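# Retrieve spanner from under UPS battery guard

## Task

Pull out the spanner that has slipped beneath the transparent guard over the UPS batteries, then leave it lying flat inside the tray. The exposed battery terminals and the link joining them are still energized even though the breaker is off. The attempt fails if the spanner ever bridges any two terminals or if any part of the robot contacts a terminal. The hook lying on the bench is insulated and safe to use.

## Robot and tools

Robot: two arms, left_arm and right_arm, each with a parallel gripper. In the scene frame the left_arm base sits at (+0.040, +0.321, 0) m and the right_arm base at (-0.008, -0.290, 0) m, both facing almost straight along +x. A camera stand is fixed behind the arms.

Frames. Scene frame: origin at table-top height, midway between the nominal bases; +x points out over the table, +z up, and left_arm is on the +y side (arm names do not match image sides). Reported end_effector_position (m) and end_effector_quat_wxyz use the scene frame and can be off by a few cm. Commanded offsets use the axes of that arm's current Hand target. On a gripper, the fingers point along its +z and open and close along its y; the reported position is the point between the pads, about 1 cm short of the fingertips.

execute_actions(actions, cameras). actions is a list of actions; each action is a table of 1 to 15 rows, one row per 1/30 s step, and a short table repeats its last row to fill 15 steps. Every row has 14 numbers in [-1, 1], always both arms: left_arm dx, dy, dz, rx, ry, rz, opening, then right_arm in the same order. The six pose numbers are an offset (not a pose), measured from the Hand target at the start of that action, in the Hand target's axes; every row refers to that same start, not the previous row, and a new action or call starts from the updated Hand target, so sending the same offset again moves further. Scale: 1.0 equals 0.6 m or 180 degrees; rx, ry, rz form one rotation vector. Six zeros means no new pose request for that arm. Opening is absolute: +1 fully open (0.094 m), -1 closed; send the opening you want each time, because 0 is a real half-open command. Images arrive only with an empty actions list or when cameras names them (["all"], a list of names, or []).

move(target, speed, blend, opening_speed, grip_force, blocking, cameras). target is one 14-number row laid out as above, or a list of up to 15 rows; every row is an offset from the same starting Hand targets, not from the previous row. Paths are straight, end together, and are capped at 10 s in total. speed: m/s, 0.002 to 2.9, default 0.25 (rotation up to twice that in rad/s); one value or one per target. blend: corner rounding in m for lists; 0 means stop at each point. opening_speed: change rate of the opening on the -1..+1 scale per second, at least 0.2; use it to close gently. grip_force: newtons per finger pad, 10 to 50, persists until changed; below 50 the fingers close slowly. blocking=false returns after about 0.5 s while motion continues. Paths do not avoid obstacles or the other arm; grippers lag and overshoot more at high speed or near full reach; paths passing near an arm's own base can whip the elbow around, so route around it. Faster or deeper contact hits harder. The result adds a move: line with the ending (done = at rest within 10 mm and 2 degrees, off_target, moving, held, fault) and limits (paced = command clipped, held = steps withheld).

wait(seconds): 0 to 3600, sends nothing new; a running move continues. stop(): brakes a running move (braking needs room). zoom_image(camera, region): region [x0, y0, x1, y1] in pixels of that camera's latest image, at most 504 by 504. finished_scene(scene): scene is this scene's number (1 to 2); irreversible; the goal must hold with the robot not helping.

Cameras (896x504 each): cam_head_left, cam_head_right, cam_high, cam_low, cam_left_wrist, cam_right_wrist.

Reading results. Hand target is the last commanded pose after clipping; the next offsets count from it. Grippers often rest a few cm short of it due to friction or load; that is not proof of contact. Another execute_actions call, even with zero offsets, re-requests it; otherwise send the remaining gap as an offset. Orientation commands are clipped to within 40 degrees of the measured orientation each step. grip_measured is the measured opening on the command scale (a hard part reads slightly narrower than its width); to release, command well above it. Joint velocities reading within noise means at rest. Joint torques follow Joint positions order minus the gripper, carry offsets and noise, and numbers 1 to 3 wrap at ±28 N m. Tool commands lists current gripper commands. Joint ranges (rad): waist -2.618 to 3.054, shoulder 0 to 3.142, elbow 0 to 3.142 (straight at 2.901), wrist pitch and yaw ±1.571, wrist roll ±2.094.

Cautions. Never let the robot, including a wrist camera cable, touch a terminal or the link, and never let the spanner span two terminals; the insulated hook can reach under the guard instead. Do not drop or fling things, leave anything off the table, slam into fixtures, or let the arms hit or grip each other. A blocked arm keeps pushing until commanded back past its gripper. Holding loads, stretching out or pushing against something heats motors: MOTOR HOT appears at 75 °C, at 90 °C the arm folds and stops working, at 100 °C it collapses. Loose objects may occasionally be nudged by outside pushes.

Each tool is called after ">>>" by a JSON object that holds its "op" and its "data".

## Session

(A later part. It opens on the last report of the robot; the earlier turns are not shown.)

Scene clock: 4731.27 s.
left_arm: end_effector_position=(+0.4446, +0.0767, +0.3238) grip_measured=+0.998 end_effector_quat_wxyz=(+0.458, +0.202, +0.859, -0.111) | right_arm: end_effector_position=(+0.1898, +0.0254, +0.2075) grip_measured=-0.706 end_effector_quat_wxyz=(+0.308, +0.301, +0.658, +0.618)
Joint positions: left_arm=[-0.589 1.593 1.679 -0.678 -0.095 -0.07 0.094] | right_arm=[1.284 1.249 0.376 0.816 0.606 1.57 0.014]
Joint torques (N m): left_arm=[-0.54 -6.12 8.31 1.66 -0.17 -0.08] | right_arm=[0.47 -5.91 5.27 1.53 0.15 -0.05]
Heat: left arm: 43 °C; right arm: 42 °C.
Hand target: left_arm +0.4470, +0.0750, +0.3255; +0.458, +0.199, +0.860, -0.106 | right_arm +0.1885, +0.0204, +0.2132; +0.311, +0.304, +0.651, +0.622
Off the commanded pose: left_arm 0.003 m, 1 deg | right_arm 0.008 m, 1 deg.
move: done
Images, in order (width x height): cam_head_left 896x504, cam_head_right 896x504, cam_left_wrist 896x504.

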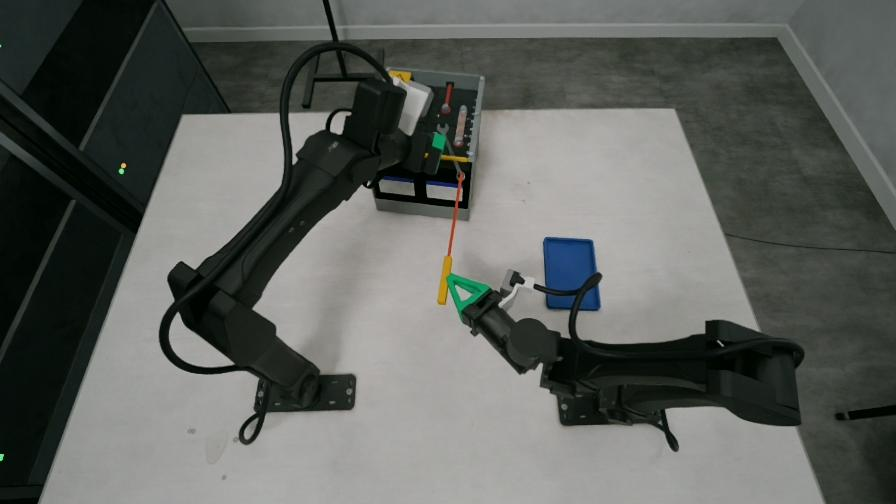

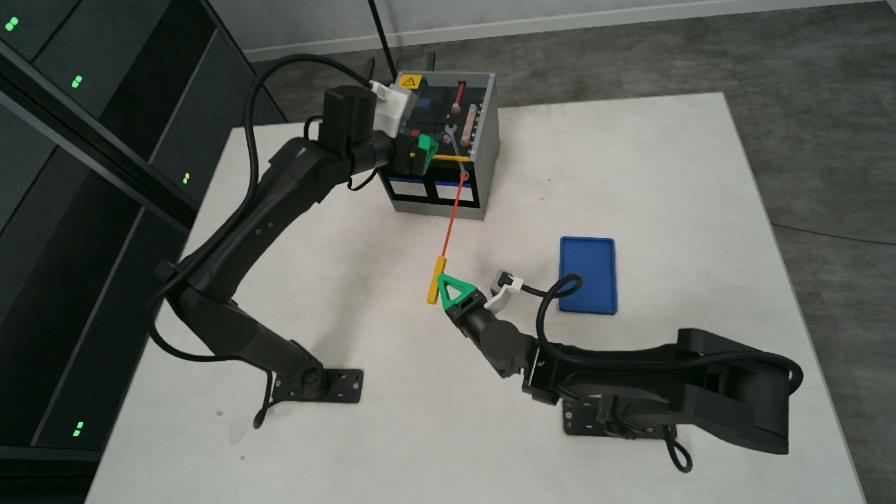

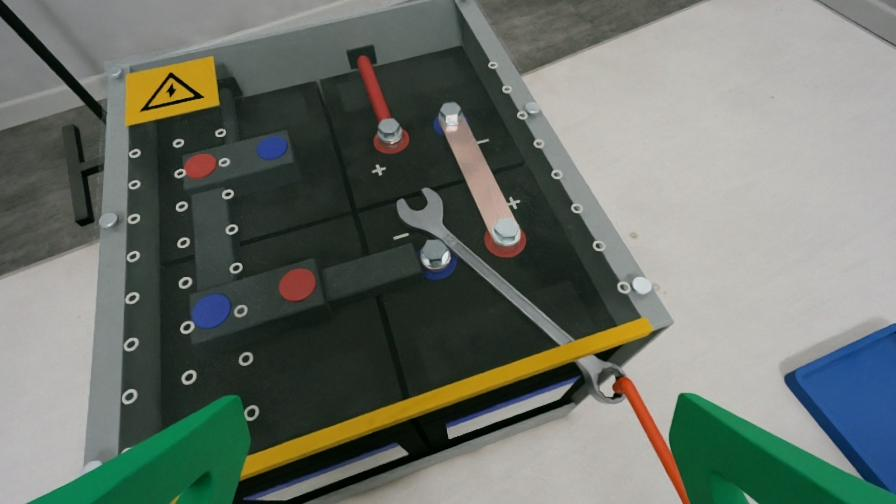

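>>> {"op": "move", "data": {"target": [0,0,0,0,0,0,1.0,-0.00062,0.02331,-0.00076,0,0,0,-0.8], "speed": 0.04, "cameras": ["cam_left_wrist"]}}

>>> {"op": "zoom_image", "data": {"camera": "cam_left_wrist", "region": [565, 335, 665, 425]}}

Scene clock: 4779.63 s.
left_arm: end_effector_position=(+0.4446, +0.0767, +0.3238) grip_measured=+0.998 end_effector_quat_wxyz=(+0.458, +0.202, +0.859, -0.111) | right_arm: end_effector_position=(+0.1885, +0.0190, +0.2055) grip_measured=-0.706 end_effector_quat_wxyz=(+0.311, +0.300, +0.670, +0.604)
Joint positions: left_arm=[-0.589 1.593 1.679 -0.678 -0.095 -0.07 0.094] | right_arm=[1.284 1.196 0.376 0.726 0.61 1.57 0.014]
Joint torques (N m): left_arm=[-0.55 -6.11 8.29 1.66 -0.17 -0.08] | right_arm=[0.61 -5.74 8.27 1.53 0.15 -0.03]
Heat: left arm: 43 °C; right arm: 43 °C.
Hand target: left_arm +0.4470, +0.0750, +0.3255; +0.458, +0.199, +0.860, -0.106 | right_arm +0.1885, +0.0203, +0.2271; +0.311, +0.304, +0.651, +0.622
Off the commanded pose: left_arm 0.003 m, 1 deg | right_arm 0.022 m, 3 deg.
move: off_target (right_arm)

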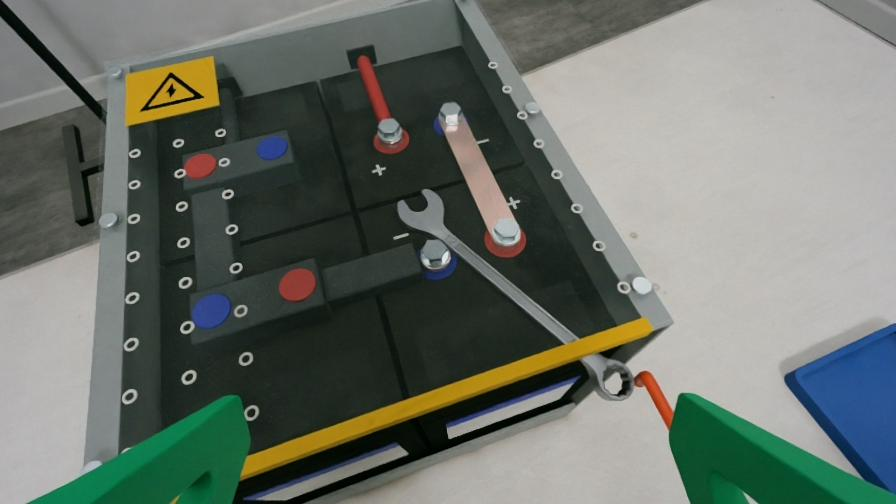

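Scaled by 5.040 from the camera's image (finer frame: 1280x720).

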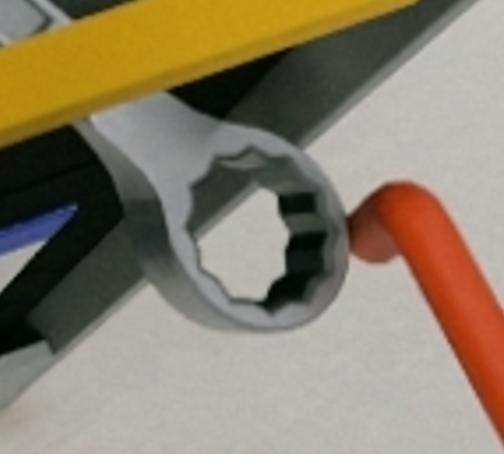

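>>> {"op": "move", "data": {"target": [[0,0,0,0,0,0,1.0,0.05865,-0.00036,-0.0592,0,0,0,-0.8],[0,0,0,0,0,0,1.0,-0.0457,-0.0322,-0.07527,0.17789,0.19591,-0.46963,-0.8]], "speed": [0.08,0.18], "cameras": ["cam_left_wrist", "cam_head_right", "cam_low", "cam_right_wrist"]}}

Scene clock: 4898.23 s.
left_arm: end_effector_position=(+0.4446, +0.0767, +0.3238) grip_measured=+0.998 end_effector_quat_wxyz=(+0.458, +0.202, +0.859, -0.111) | right_arm: end_effector_position=(+0.1637, -0.0329, +0.1975) grip_measured=-0.706 end_effector_quat_wxyz=(+0.346, -0.321, +0.872, +0.130)
Joint positions: left_arm=[-0.589 1.593 1.679 -0.678 -0.095 -0.07 0.094] | right_arm=[1.146 1.084 0.963 -0.742 0.294 0.334 0.014]
Joint torques (N m): left_arm=[-0.54 -6.12 8.29 1.66 -0.18 -0.08] | right_arm=[-0.61 -1.84 9.25 1.18 0.23 -0.08]
Heat: left arm: 43 °C; right arm: 42 °C.
Hand target: left_arm +0.4470, +0.0750, +0.3255; +0.458, +0.199, +0.860, -0.106 | right_arm +0.1700, -0.0300, +0.2101; +0.360, -0.316, +0.868, +0.131
Off the commanded pose: left_arm 0.003 m, 1 deg | right_arm 0.014 m, 2 deg.
move: off_target (right_arm)
Images, in order (width x height): cam_head_right 896x504, cam_low 896x504, cam_left_wrist 896x504, cam_right_wrist 896x504.

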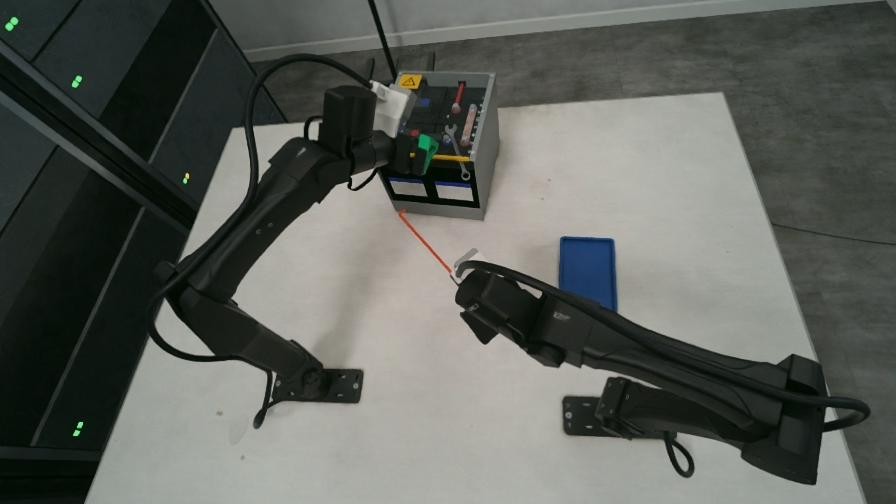

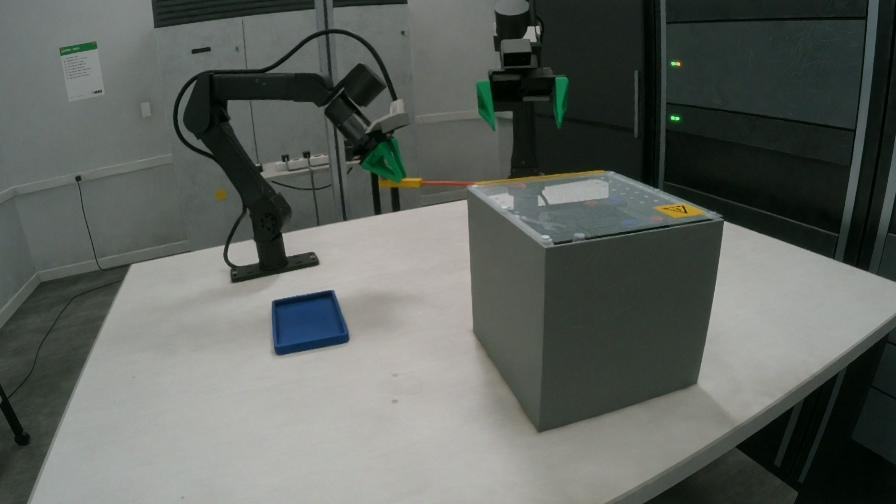

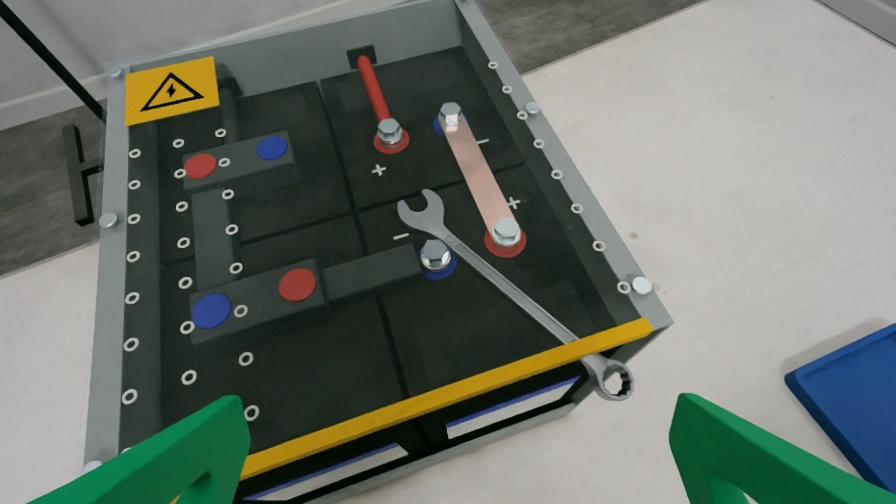

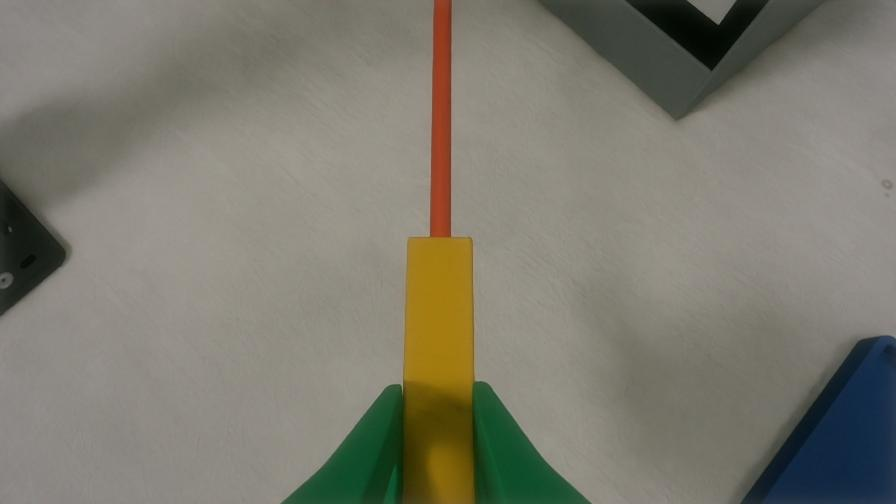

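>>> {"op": "move", "data": {"target": [0,0,0,0,0,0,1.0,0.1532,0,0.1532,0,0,0,-0.8], "speed": 0.12, "cameras": ["cam_low", "cam_right_wrist"]}}

Scene clock: 4916.70 s.
left_arm: end_effector_position=(+0.4446, +0.0767, +0.3238) grip_measured=+0.998 end_effector_quat_wxyz=(+0.458, +0.202, +0.859, -0.111) | right_arm: end_effector_position=(+0.1647, -0.0312, +0.0792) grip_measured=-0.706 end_effector_quat_wxyz=(+0.349, -0.320, +0.871, +0.132)
Joint positions: left_arm=[-0.589 1.593 1.679 -0.678 -0.095 -0.07 0.094] | right_arm=[1.146 1.163 0.521 -0.212 0.296 0.332 0.014]
Joint torques (N m): left_arm=[-0.57 -6.11 8.29 1.66 -0.17 -0.08] | right_arm=[-0.47 -2.35 5.78 1.58 0.3 -0.09]
Heat: left arm: 43 °C; right arm: 43 °C.
Hand target: left_arm +0.4470, +0.0750, +0.3255; +0.458, +0.199, +0.860, -0.106 | right_arm +0.1700, -0.0301, +0.0800; +0.360, -0.316, +0.868, +0.131
Off the commanded pose: left_arm 0.003 m, 1 deg | right_arm 0.006 m, 1 deg.
move: done

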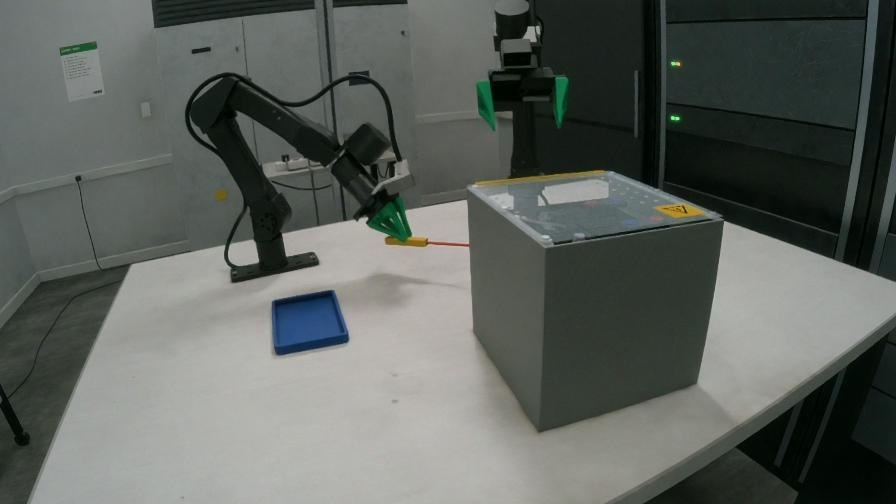

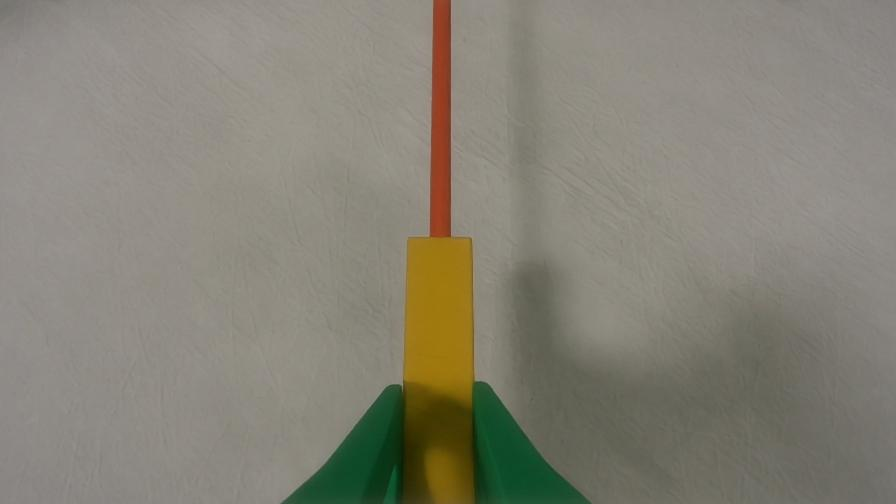

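>>> {"op": "move", "data": {"target": [0,0,0,0,0,0,1.0,0.0566,0,0.0566,0,0,0,-0.8], "speed": 0.06, "cameras": ["cam_low", "cam_right_wrist"]}}

>>> {"op": "zoom_image", "data": {"camera": "cam_low", "region": [330, 200, 510, 310]}}

Scene clock: 4924.27 s.
left_arm: end_effector_position=(+0.4446, +0.0767, +0.3238) grip_measured=+0.998 end_effector_quat_wxyz=(+0.458, +0.202, +0.859, -0.111) | right_arm: end_effector_position=(+0.1649, -0.0307, +0.0314) grip_measured=-0.706 end_effector_quat_wxyz=(+0.349, -0.320, +0.871, +0.132)
Joint positions: left_arm=[-0.589 1.593 1.679 -0.678 -0.095 -0.07 0.094] | right_arm=[1.146 1.312 0.388 0.069 0.296 0.332 0.014]
Joint torques (N m): left_arm=[-0.57 -6.12 8.28 1.66 -0.18 -0.08] | right_arm=[-0.53 -2.5 5.08 1.58 0.22 -0.08]
Heat: left arm: 43 °C; right arm: 42 °C.
Hand target: left_arm +0.4470, +0.0750, +0.3255; +0.458, +0.199, +0.860, -0.106 | right_arm +0.1701, -0.0300, +0.0321; +0.360, -0.316, +0.868, +0.131
Off the commanded pose: left_arm 0.003 m, 1 deg | right_arm 0.005 m, 1 deg.
move: done

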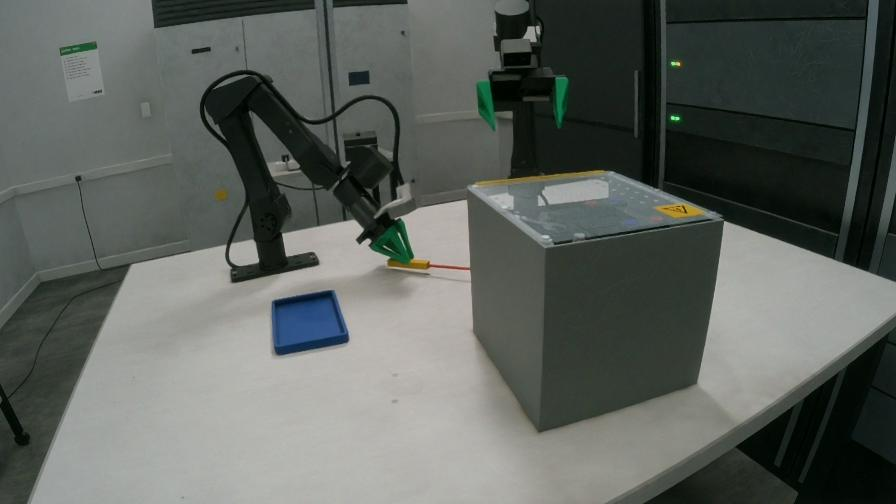

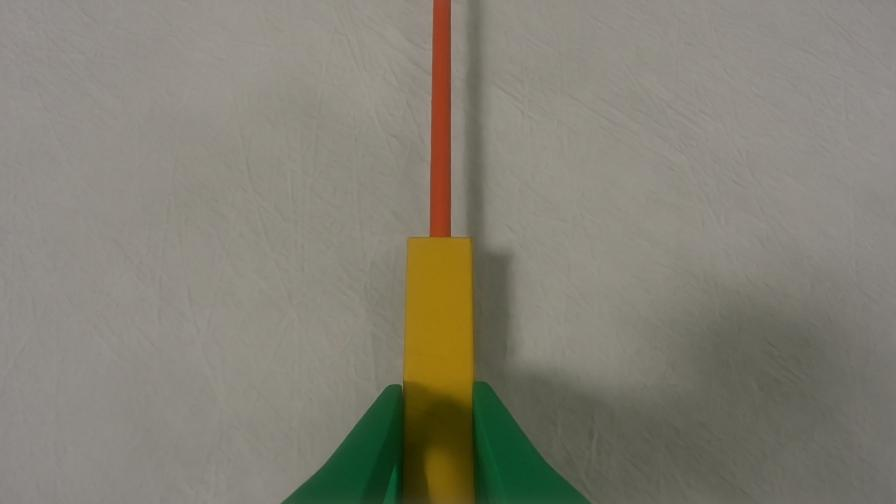

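Scaled by 2.800 from the camera's image (finer frame: 1280x720).

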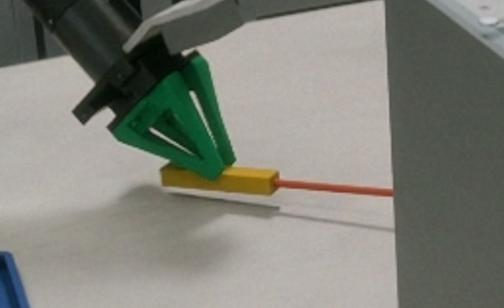

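>>> {"op": "move", "data": {"target": [0,0,0,0,0,0,1.0,0.0130,0,0.0130,0,0,0,-0.8], "speed": 0.04, "cameras": ["cam_low", "cam_right_wrist"]}}

>>> {"op": "zoom_image", "data": {"camera": "cam_low", "region": [330, 200, 510, 310]}}

Scene clock: 4938.33 s.
left_arm: end_effector_position=(+0.4446, +0.0767, +0.3238) grip_measured=+0.998 end_effector_quat_wxyz=(+0.458, +0.202, +0.859, -0.111) | right_arm: end_effector_position=(+0.1661, -0.0285, +0.0228) grip_measured=-0.706 end_effector_quat_wxyz=(+0.352, -0.319, +0.870, +0.134)
Joint positions: left_arm=[-0.589 1.593 1.679 -0.678 -0.095 -0.07 0.094] | right_arm=[1.146 1.36 0.369 0.145 0.297 0.332 0.014]
Joint torques (N m): left_arm=[-0.55 -6.11 8.29 1.67 -0.17 -0.08] | right_arm=[-0.53 -2.54 4.41 1.59 0.18 -0.09]
Heat: left arm: 43 °C; right arm: 41 °C.
Hand target: left_arm +0.4470, +0.0750, +0.3255; +0.458, +0.199, +0.860, -0.106 | right_arm +0.1701, -0.0300, +0.0210; +0.360, -0.316, +0.868, +0.131
Off the commanded pose: left_arm 0.003 m, 1 deg | right_arm 0.005 m, 1 deg.
move: done

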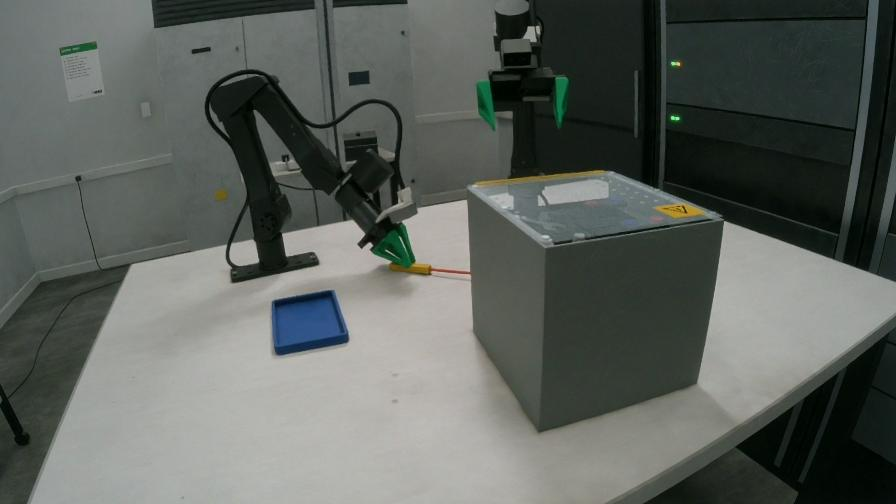

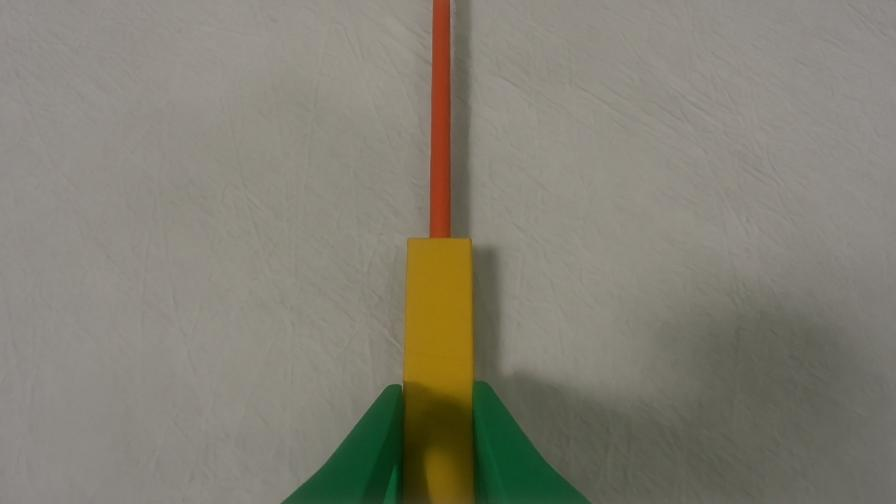

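Scaled by 2.800 from the camera's image (finer frame: 1280x720).

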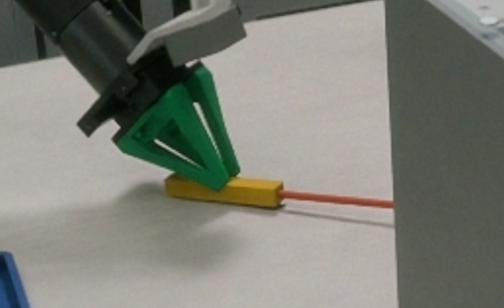

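>>> {"op": "move", "data": {"target": [0,0,0,0,0,0,1.0,0.0059,0,0.0059,0,0,0,-0.8], "speed": 0.03, "cameras": ["cam_low", "cam_right_wrist"]}}

>>> {"op": "zoom_image", "data": {"camera": "cam_low", "region": [370, 230, 490, 290]}}

Scene clock: 4950.63 s.
left_arm: end_effector_position=(+0.4446, +0.0767, +0.3238) grip_measured=+0.998 end_effector_quat_wxyz=(+0.458, +0.202, +0.859, -0.111) | right_arm: end_effector_position=(+0.1678, -0.0258, +0.0216) grip_measured=-0.706 end_effector_quat_wxyz=(+0.359, -0.316, +0.867, +0.139)
Joint positions: left_arm=[-0.589 1.593 1.679 -0.678 -0.095 -0.07 0.094] | right_arm=[1.146 1.379 0.358 0.194 0.299 0.331 0.014]
Joint torques (N m): left_arm=[-0.57 -6.11 8.29 1.66 -0.17 -0.08] | right_arm=[-0.5 -2.33 4.15 1.51 0.19 -0.08]
Heat: left arm: 43 °C; right arm: 42 °C.
Hand target: left_arm +0.4470, +0.0750, +0.3255; +0.458, +0.199, +0.860, -0.106 | right_arm +0.1701, -0.0300, +0.0161; +0.360, -0.316, +0.868, +0.131
Off the commanded pose: left_arm 0.003 m, 1 deg | right_arm 0.007 m, 1 deg.
move: done

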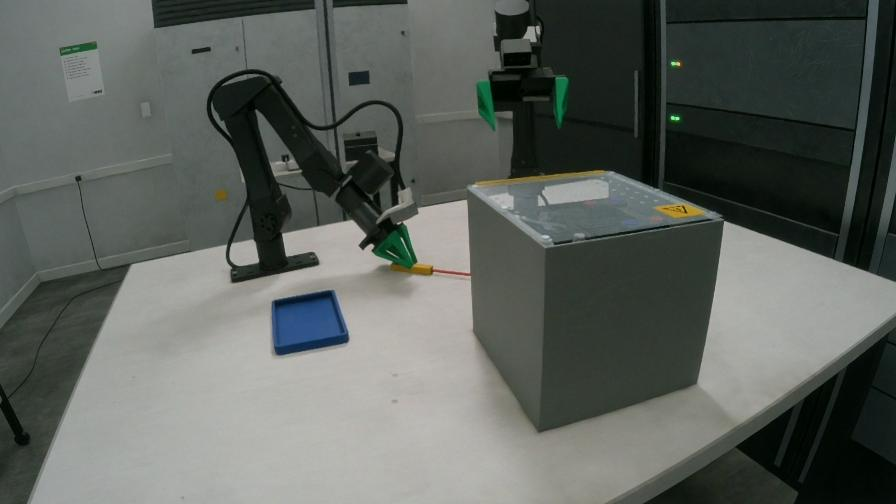

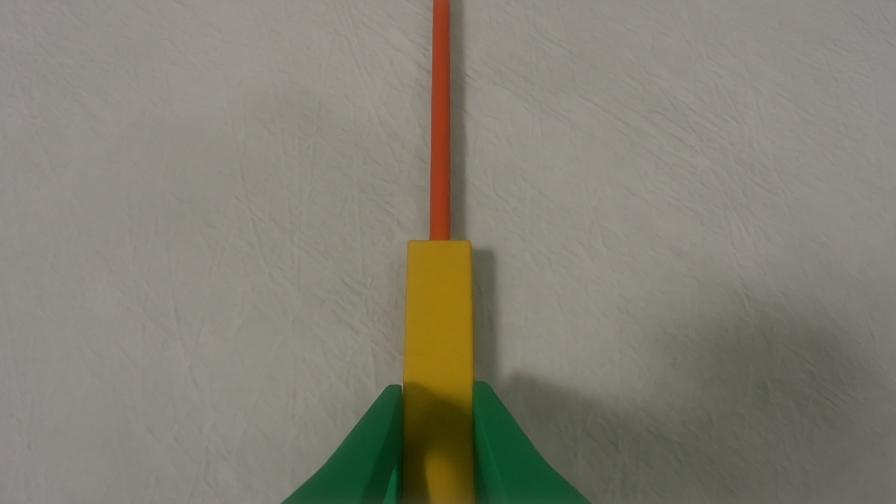

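Scaled by 4.200 from the camera's image (finer frame: 1280x720).

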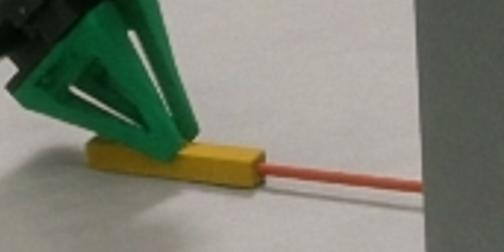

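>>> {"op": "move", "data": {"target": [[0,0,0,0,0,0,1.0,-0.0047,0,-0.0047,0,0,0,-0.3],[0,0,0,0,0,0,1.0,-0.0047,0,-0.1547,0,0,0,-0.3]], "speed": 0.1, "opening_speed": 0.6, "cameras": ["cam_low", "cam_right_wrist", "cam_head_left"]}}

Scene clock: 4963.73 s.
left_arm: end_effector_position=(+0.4446, +0.0767, +0.3238) grip_measured=+0.998 end_effector_quat_wxyz=(+0.458, +0.202, +0.859, -0.111) | right_arm: end_effector_position=(+0.1190, -0.0768, +0.0676) grip_measured=-0.302 end_effector_quat_wxyz=(+0.345, -0.327, +0.872, +0.117)
Joint positions: left_arm=[-0.589 1.593 1.679 -0.678 -0.095 -0.07 0.094] | right_arm=[1.326 0.894 0.382 -0.421 0.419 0.472 0.033]
Joint torques (N m): left_arm=[-0.55 -6.11 8.29 1.66 -0.18 -0.08] | right_arm=[0.59 -2.3 8.66 1.05 0.25 0.16]
Heat: left arm: 43 °C; right arm: 42 °C.
Hand target: left_arm +0.4470, +0.0750, +0.3255; +0.458, +0.199, +0.860, -0.106 | right_arm +0.1213, -0.0709, +0.0836; +0.360, -0.316, +0.868, +0.131
Off the commanded pose: left_arm 0.003 m, 1 deg | right_arm 0.017 m, 3 deg.
move: off_target (right_arm)
Images, in order (width x height): cam_head_left 896x504, cam_low 896x504, cam_right_wrist 896x504.

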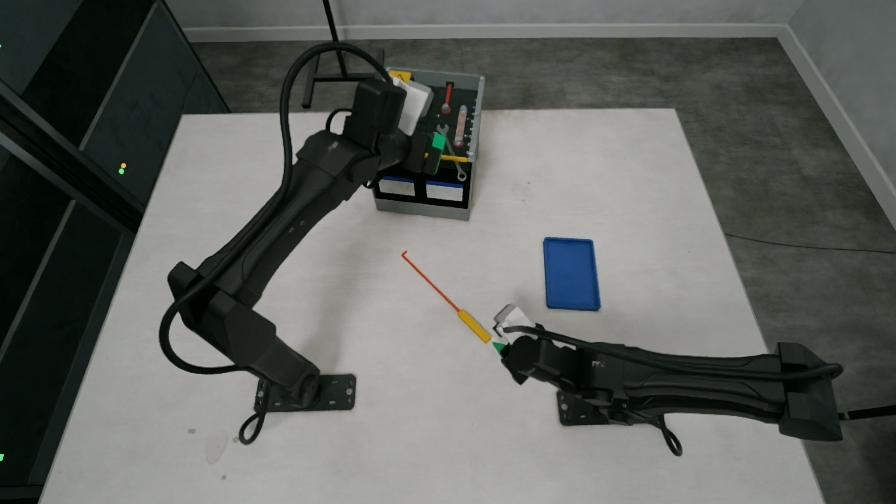

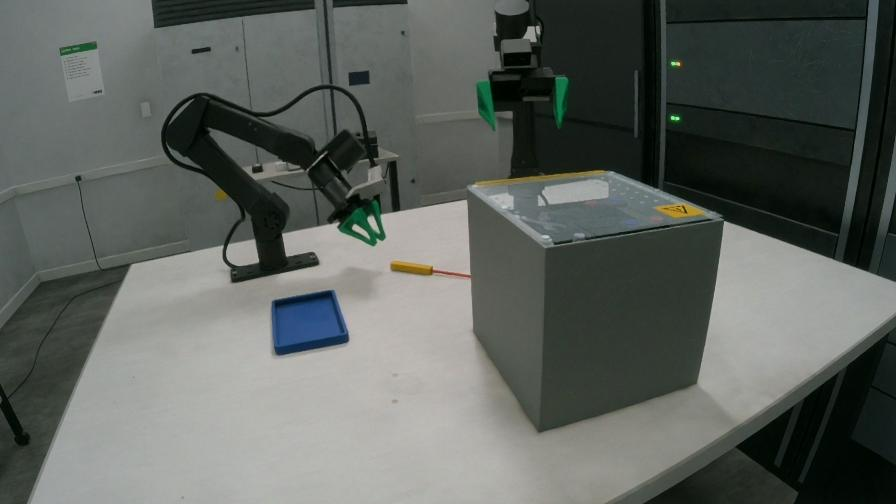

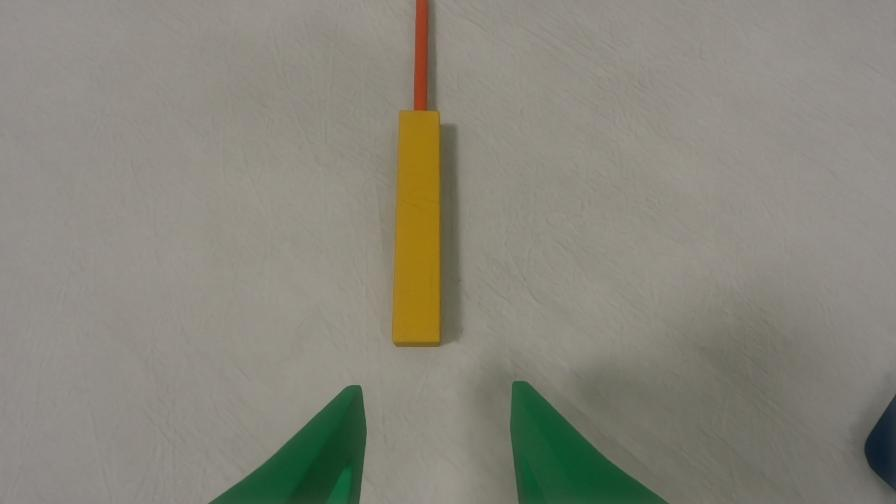

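>>> {"op": "move", "data": {"target": [0,0,0,0,0,0,-0.8,0,0,0,0,0,0,0.0], "opening_speed": 1.0, "cameras": ["cam_left_wrist", "cam_high", "cam_low"]}}

Scene clock: 5124.00 s.
left_arm: end_effector_position=(+0.4446, +0.0767, +0.3238) grip_measured=-0.798 end_effector_quat_wxyz=(+0.458, +0.202, +0.859, -0.111) | right_arm: end_effector_position=(+0.1190, -0.0770, +0.0675) grip_measured=-0.002 end_effector_quat_wxyz=(+0.345, -0.327, +0.872, +0.117)
Joint positions: left_arm=[-0.589 1.593 1.679 -0.678 -0.095 -0.07 0.01] | right_arm=[1.326 0.894 0.382 -0.422 0.419 0.472 0.047]
Joint torques (N m): left_arm=[-0.55 -6.11 8.29 1.66 -0.17 -0.08] | right_arm=[0.53 -2.36 8.73 1.03 0.35 0.15]
Heat: left arm: 43 °C; right arm: 44 °C.
Hand target: left_arm +0.4470, +0.0750, +0.3255; +0.458, +0.199, +0.860, -0.106 | right_arm +0.1213, -0.0710, +0.0835; +0.360, -0.316, +0.868, +0.130
Off the commanded pose: left_arm 0.003 m, 1 deg | right_arm 0.017 m, 3 deg.
move: done
Images, in order (width x height): cam_high 896x504, cam_low 896x504, cam_left_wrist 896x504.

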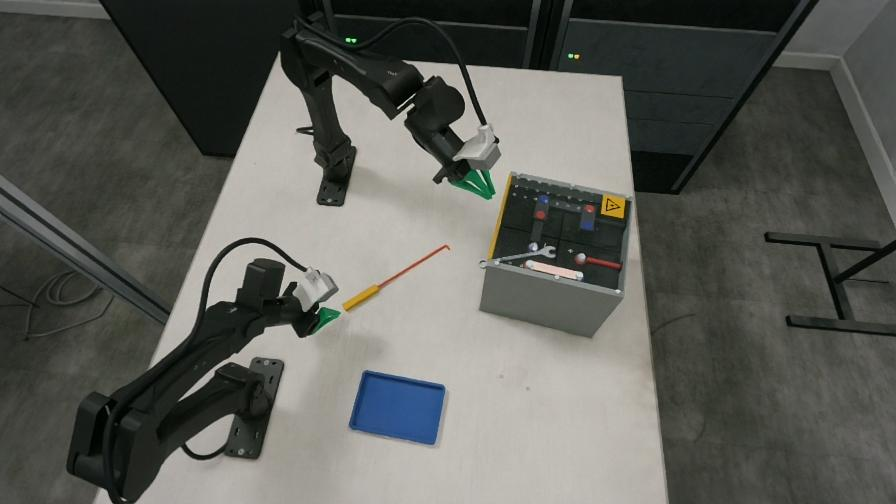

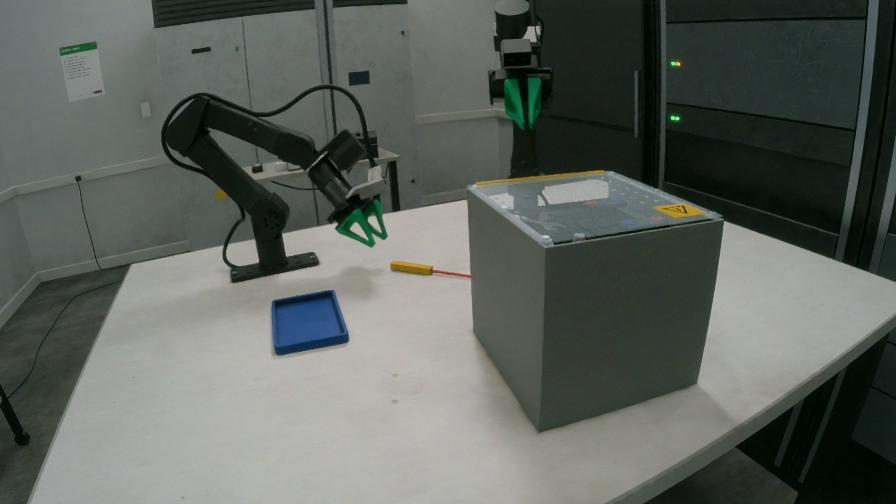

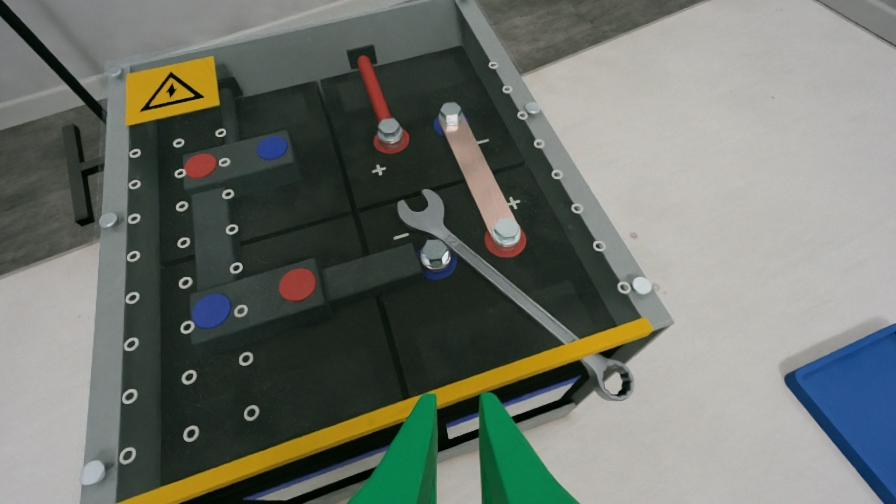

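>>> {"op": "zoom_image", "data": {"camera": "cam_left_wrist", "region": [540, 310, 680, 430]}}

>>> {"op": "zoom_image", "data": {"camera": "cam_high", "region": [440, 160, 640, 340]}}

Scaled by 3.600 from the camera's image (finer frame: 1280x720).

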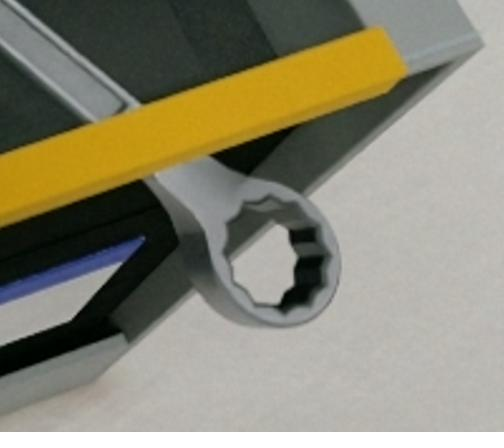

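Scaled by 2.520 from the camera's image (finer frame: 1280x720).

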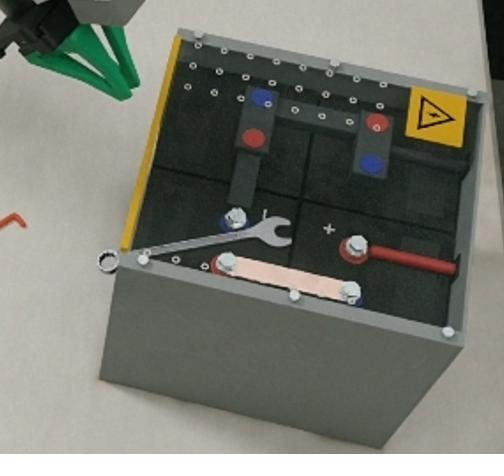

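>>> {"op": "move", "data": {"target": [0,0,0,0,0,0,-0.8,-0.46438,-0.2081,0.08255,0.08604,-0.02746,0.07884,0.0], "speed": 0.15, "cameras": ["cam_left_wrist", "cam_right_wrist", "cam_high"]}}

Scene clock: 5172.90 s.
left_arm: end_effector_position=(+0.4446, +0.0767, +0.3238) grip_measured=-0.798 end_effector_quat_wxyz=(+0.458, +0.202, +0.859, -0.111) | right_arm: end_effector_position=(+0.3730, -0.0181, +0.2438) grip_measured=-0.002 end_effector_quat_wxyz=(+0.416, -0.154, +0.893, +0.075)
Joint positions: left_arm=[-0.589 1.593 1.679 -0.678 -0.095 -0.07 0.01] | right_arm=[0.724 1.623 1.481 -0.591 0.286 0.256 0.047]
Joint torques (N m): left_arm=[-0.55 -6.12 8.29 1.66 -0.17 -0.07] | right_arm=[-0.25 -6.11 9.11 1.2 0.2 0.02]
Heat: left arm: 43 °C; right arm: 44 °C.
Hand target: left_arm +0.4470, +0.0750, +0.3255; +0.458, +0.199, +0.860, -0.106 | right_arm +0.3792, -0.0175, +0.2457; +0.417, -0.149, +0.894, +0.070
Off the commanded pose: left_arm 0.003 m, 1 deg | right_arm 0.007 m, 1 deg.
move: done
Images, in order (width x height): cam_high 896x504, cam_left_wrist 896x504, cam_right_wrist 896x504.

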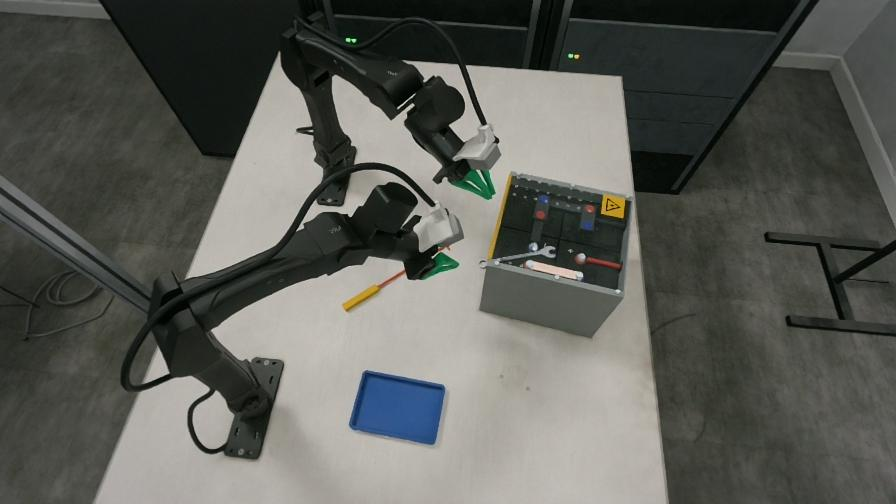

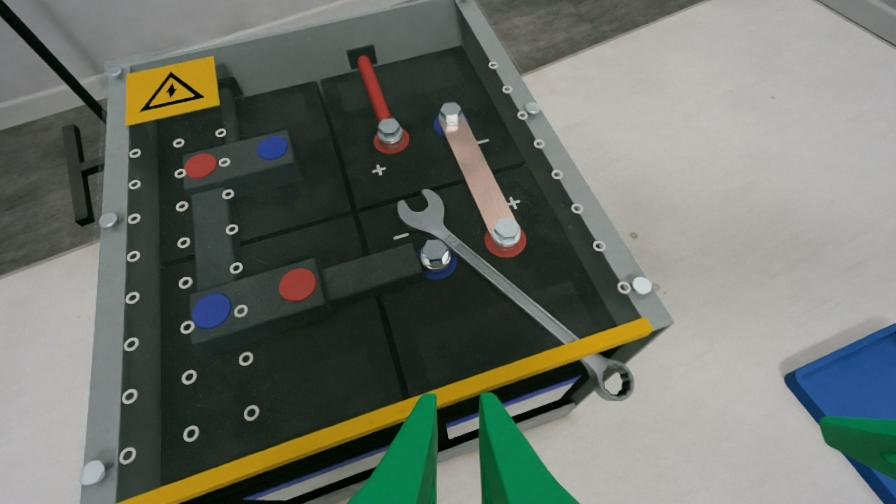

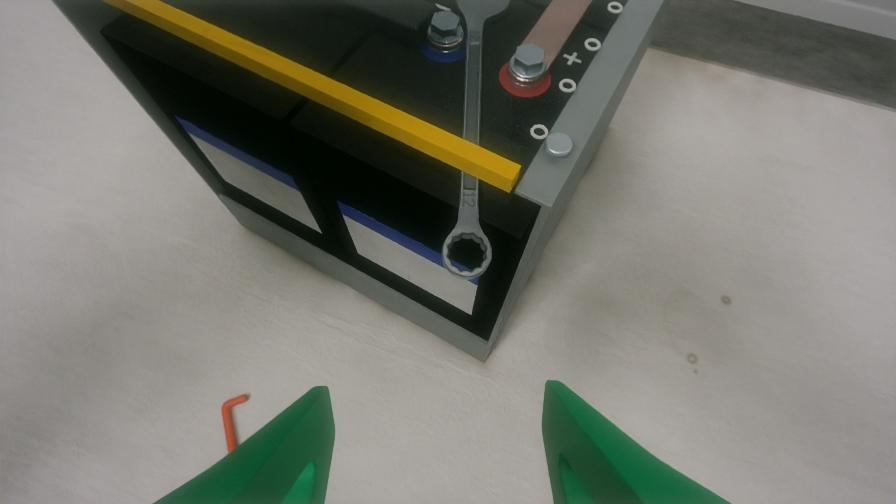

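>>> {"op": "move", "data": {"target": [0,0,0,0,0,0,-0.8,0.00917,-0.0185,0.075,0,0,0,0.0], "speed": 0.08, "cameras": ["cam_left_wrist", "cam_right_wrist"]}}

>>> {"op": "zoom_image", "data": {"camera": "cam_right_wrist", "region": [330, 160, 600, 420]}}

Scene clock: 5217.67 s.
left_arm: end_effector_position=(+0.4446, +0.0767, +0.3238) grip_measured=-0.798 end_effector_quat_wxyz=(+0.458, +0.202, +0.859, -0.111) | right_arm: end_effector_position=(+0.4067, -0.0197, +0.2212) grip_measured=-0.002 end_effector_quat_wxyz=(+0.419, -0.147, +0.893, +0.073)
Joint positions: left_arm=[-0.589 1.593 1.679 -0.678 -0.095 -0.07 0.01] | right_arm=[0.665 1.711 1.481 -0.489 0.254 0.226 0.047]
Joint torques (N m): left_arm=[-0.55 -6.12 8.29 1.66 -0.17 -0.07] | right_arm=[-0.17 -6.86 6.48 1.64 0.09 -0.1]
Heat: left arm: 43 °C; right arm: 46 °C.
Hand target: left_arm +0.4470, +0.0750, +0.3255; +0.458, +0.199, +0.860, -0.106 | right_arm +0.4120, -0.0179, +0.2126; +0.417, -0.149, +0.894, +0.070
Off the commanded pose: left_arm 0.003 m, 1 deg | right_arm 0.010 m, 1 deg.
move: done

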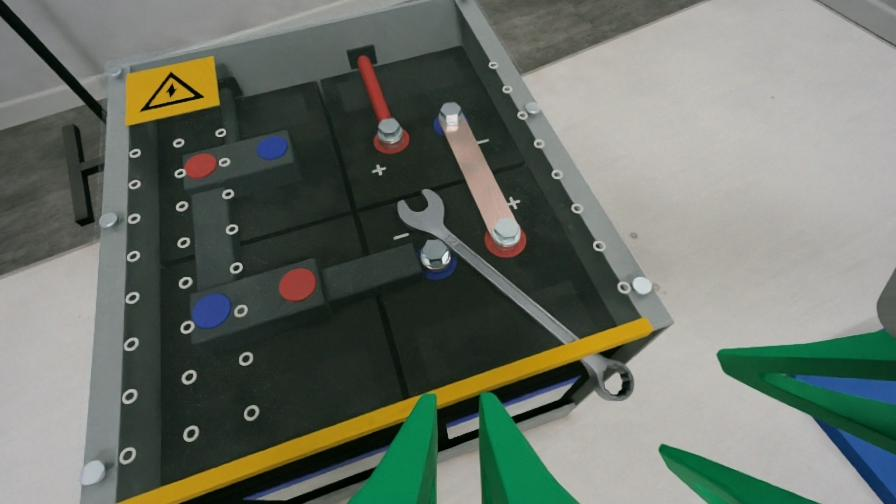

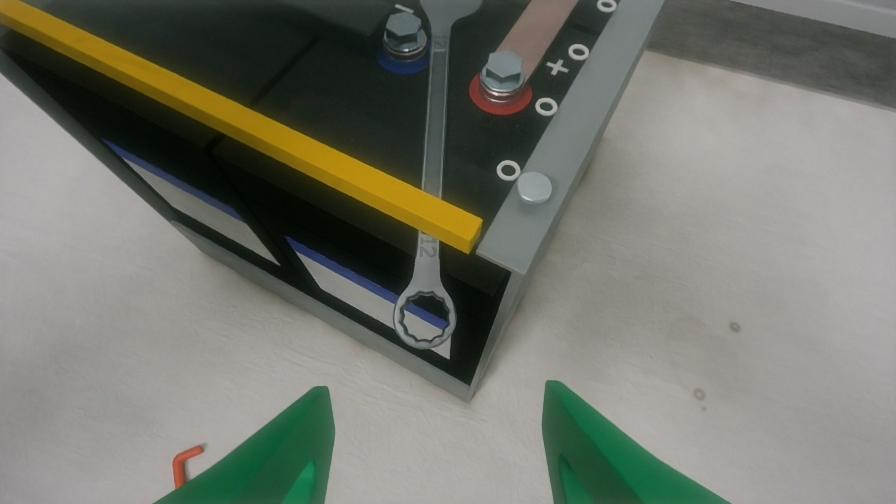

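Scaled by 1.867 from the camera's image (finer frame: 1280x720).

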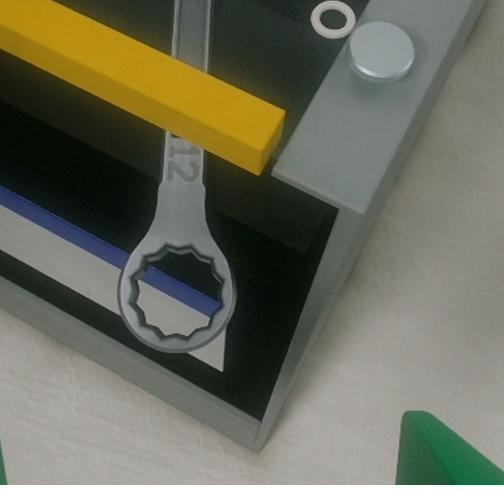

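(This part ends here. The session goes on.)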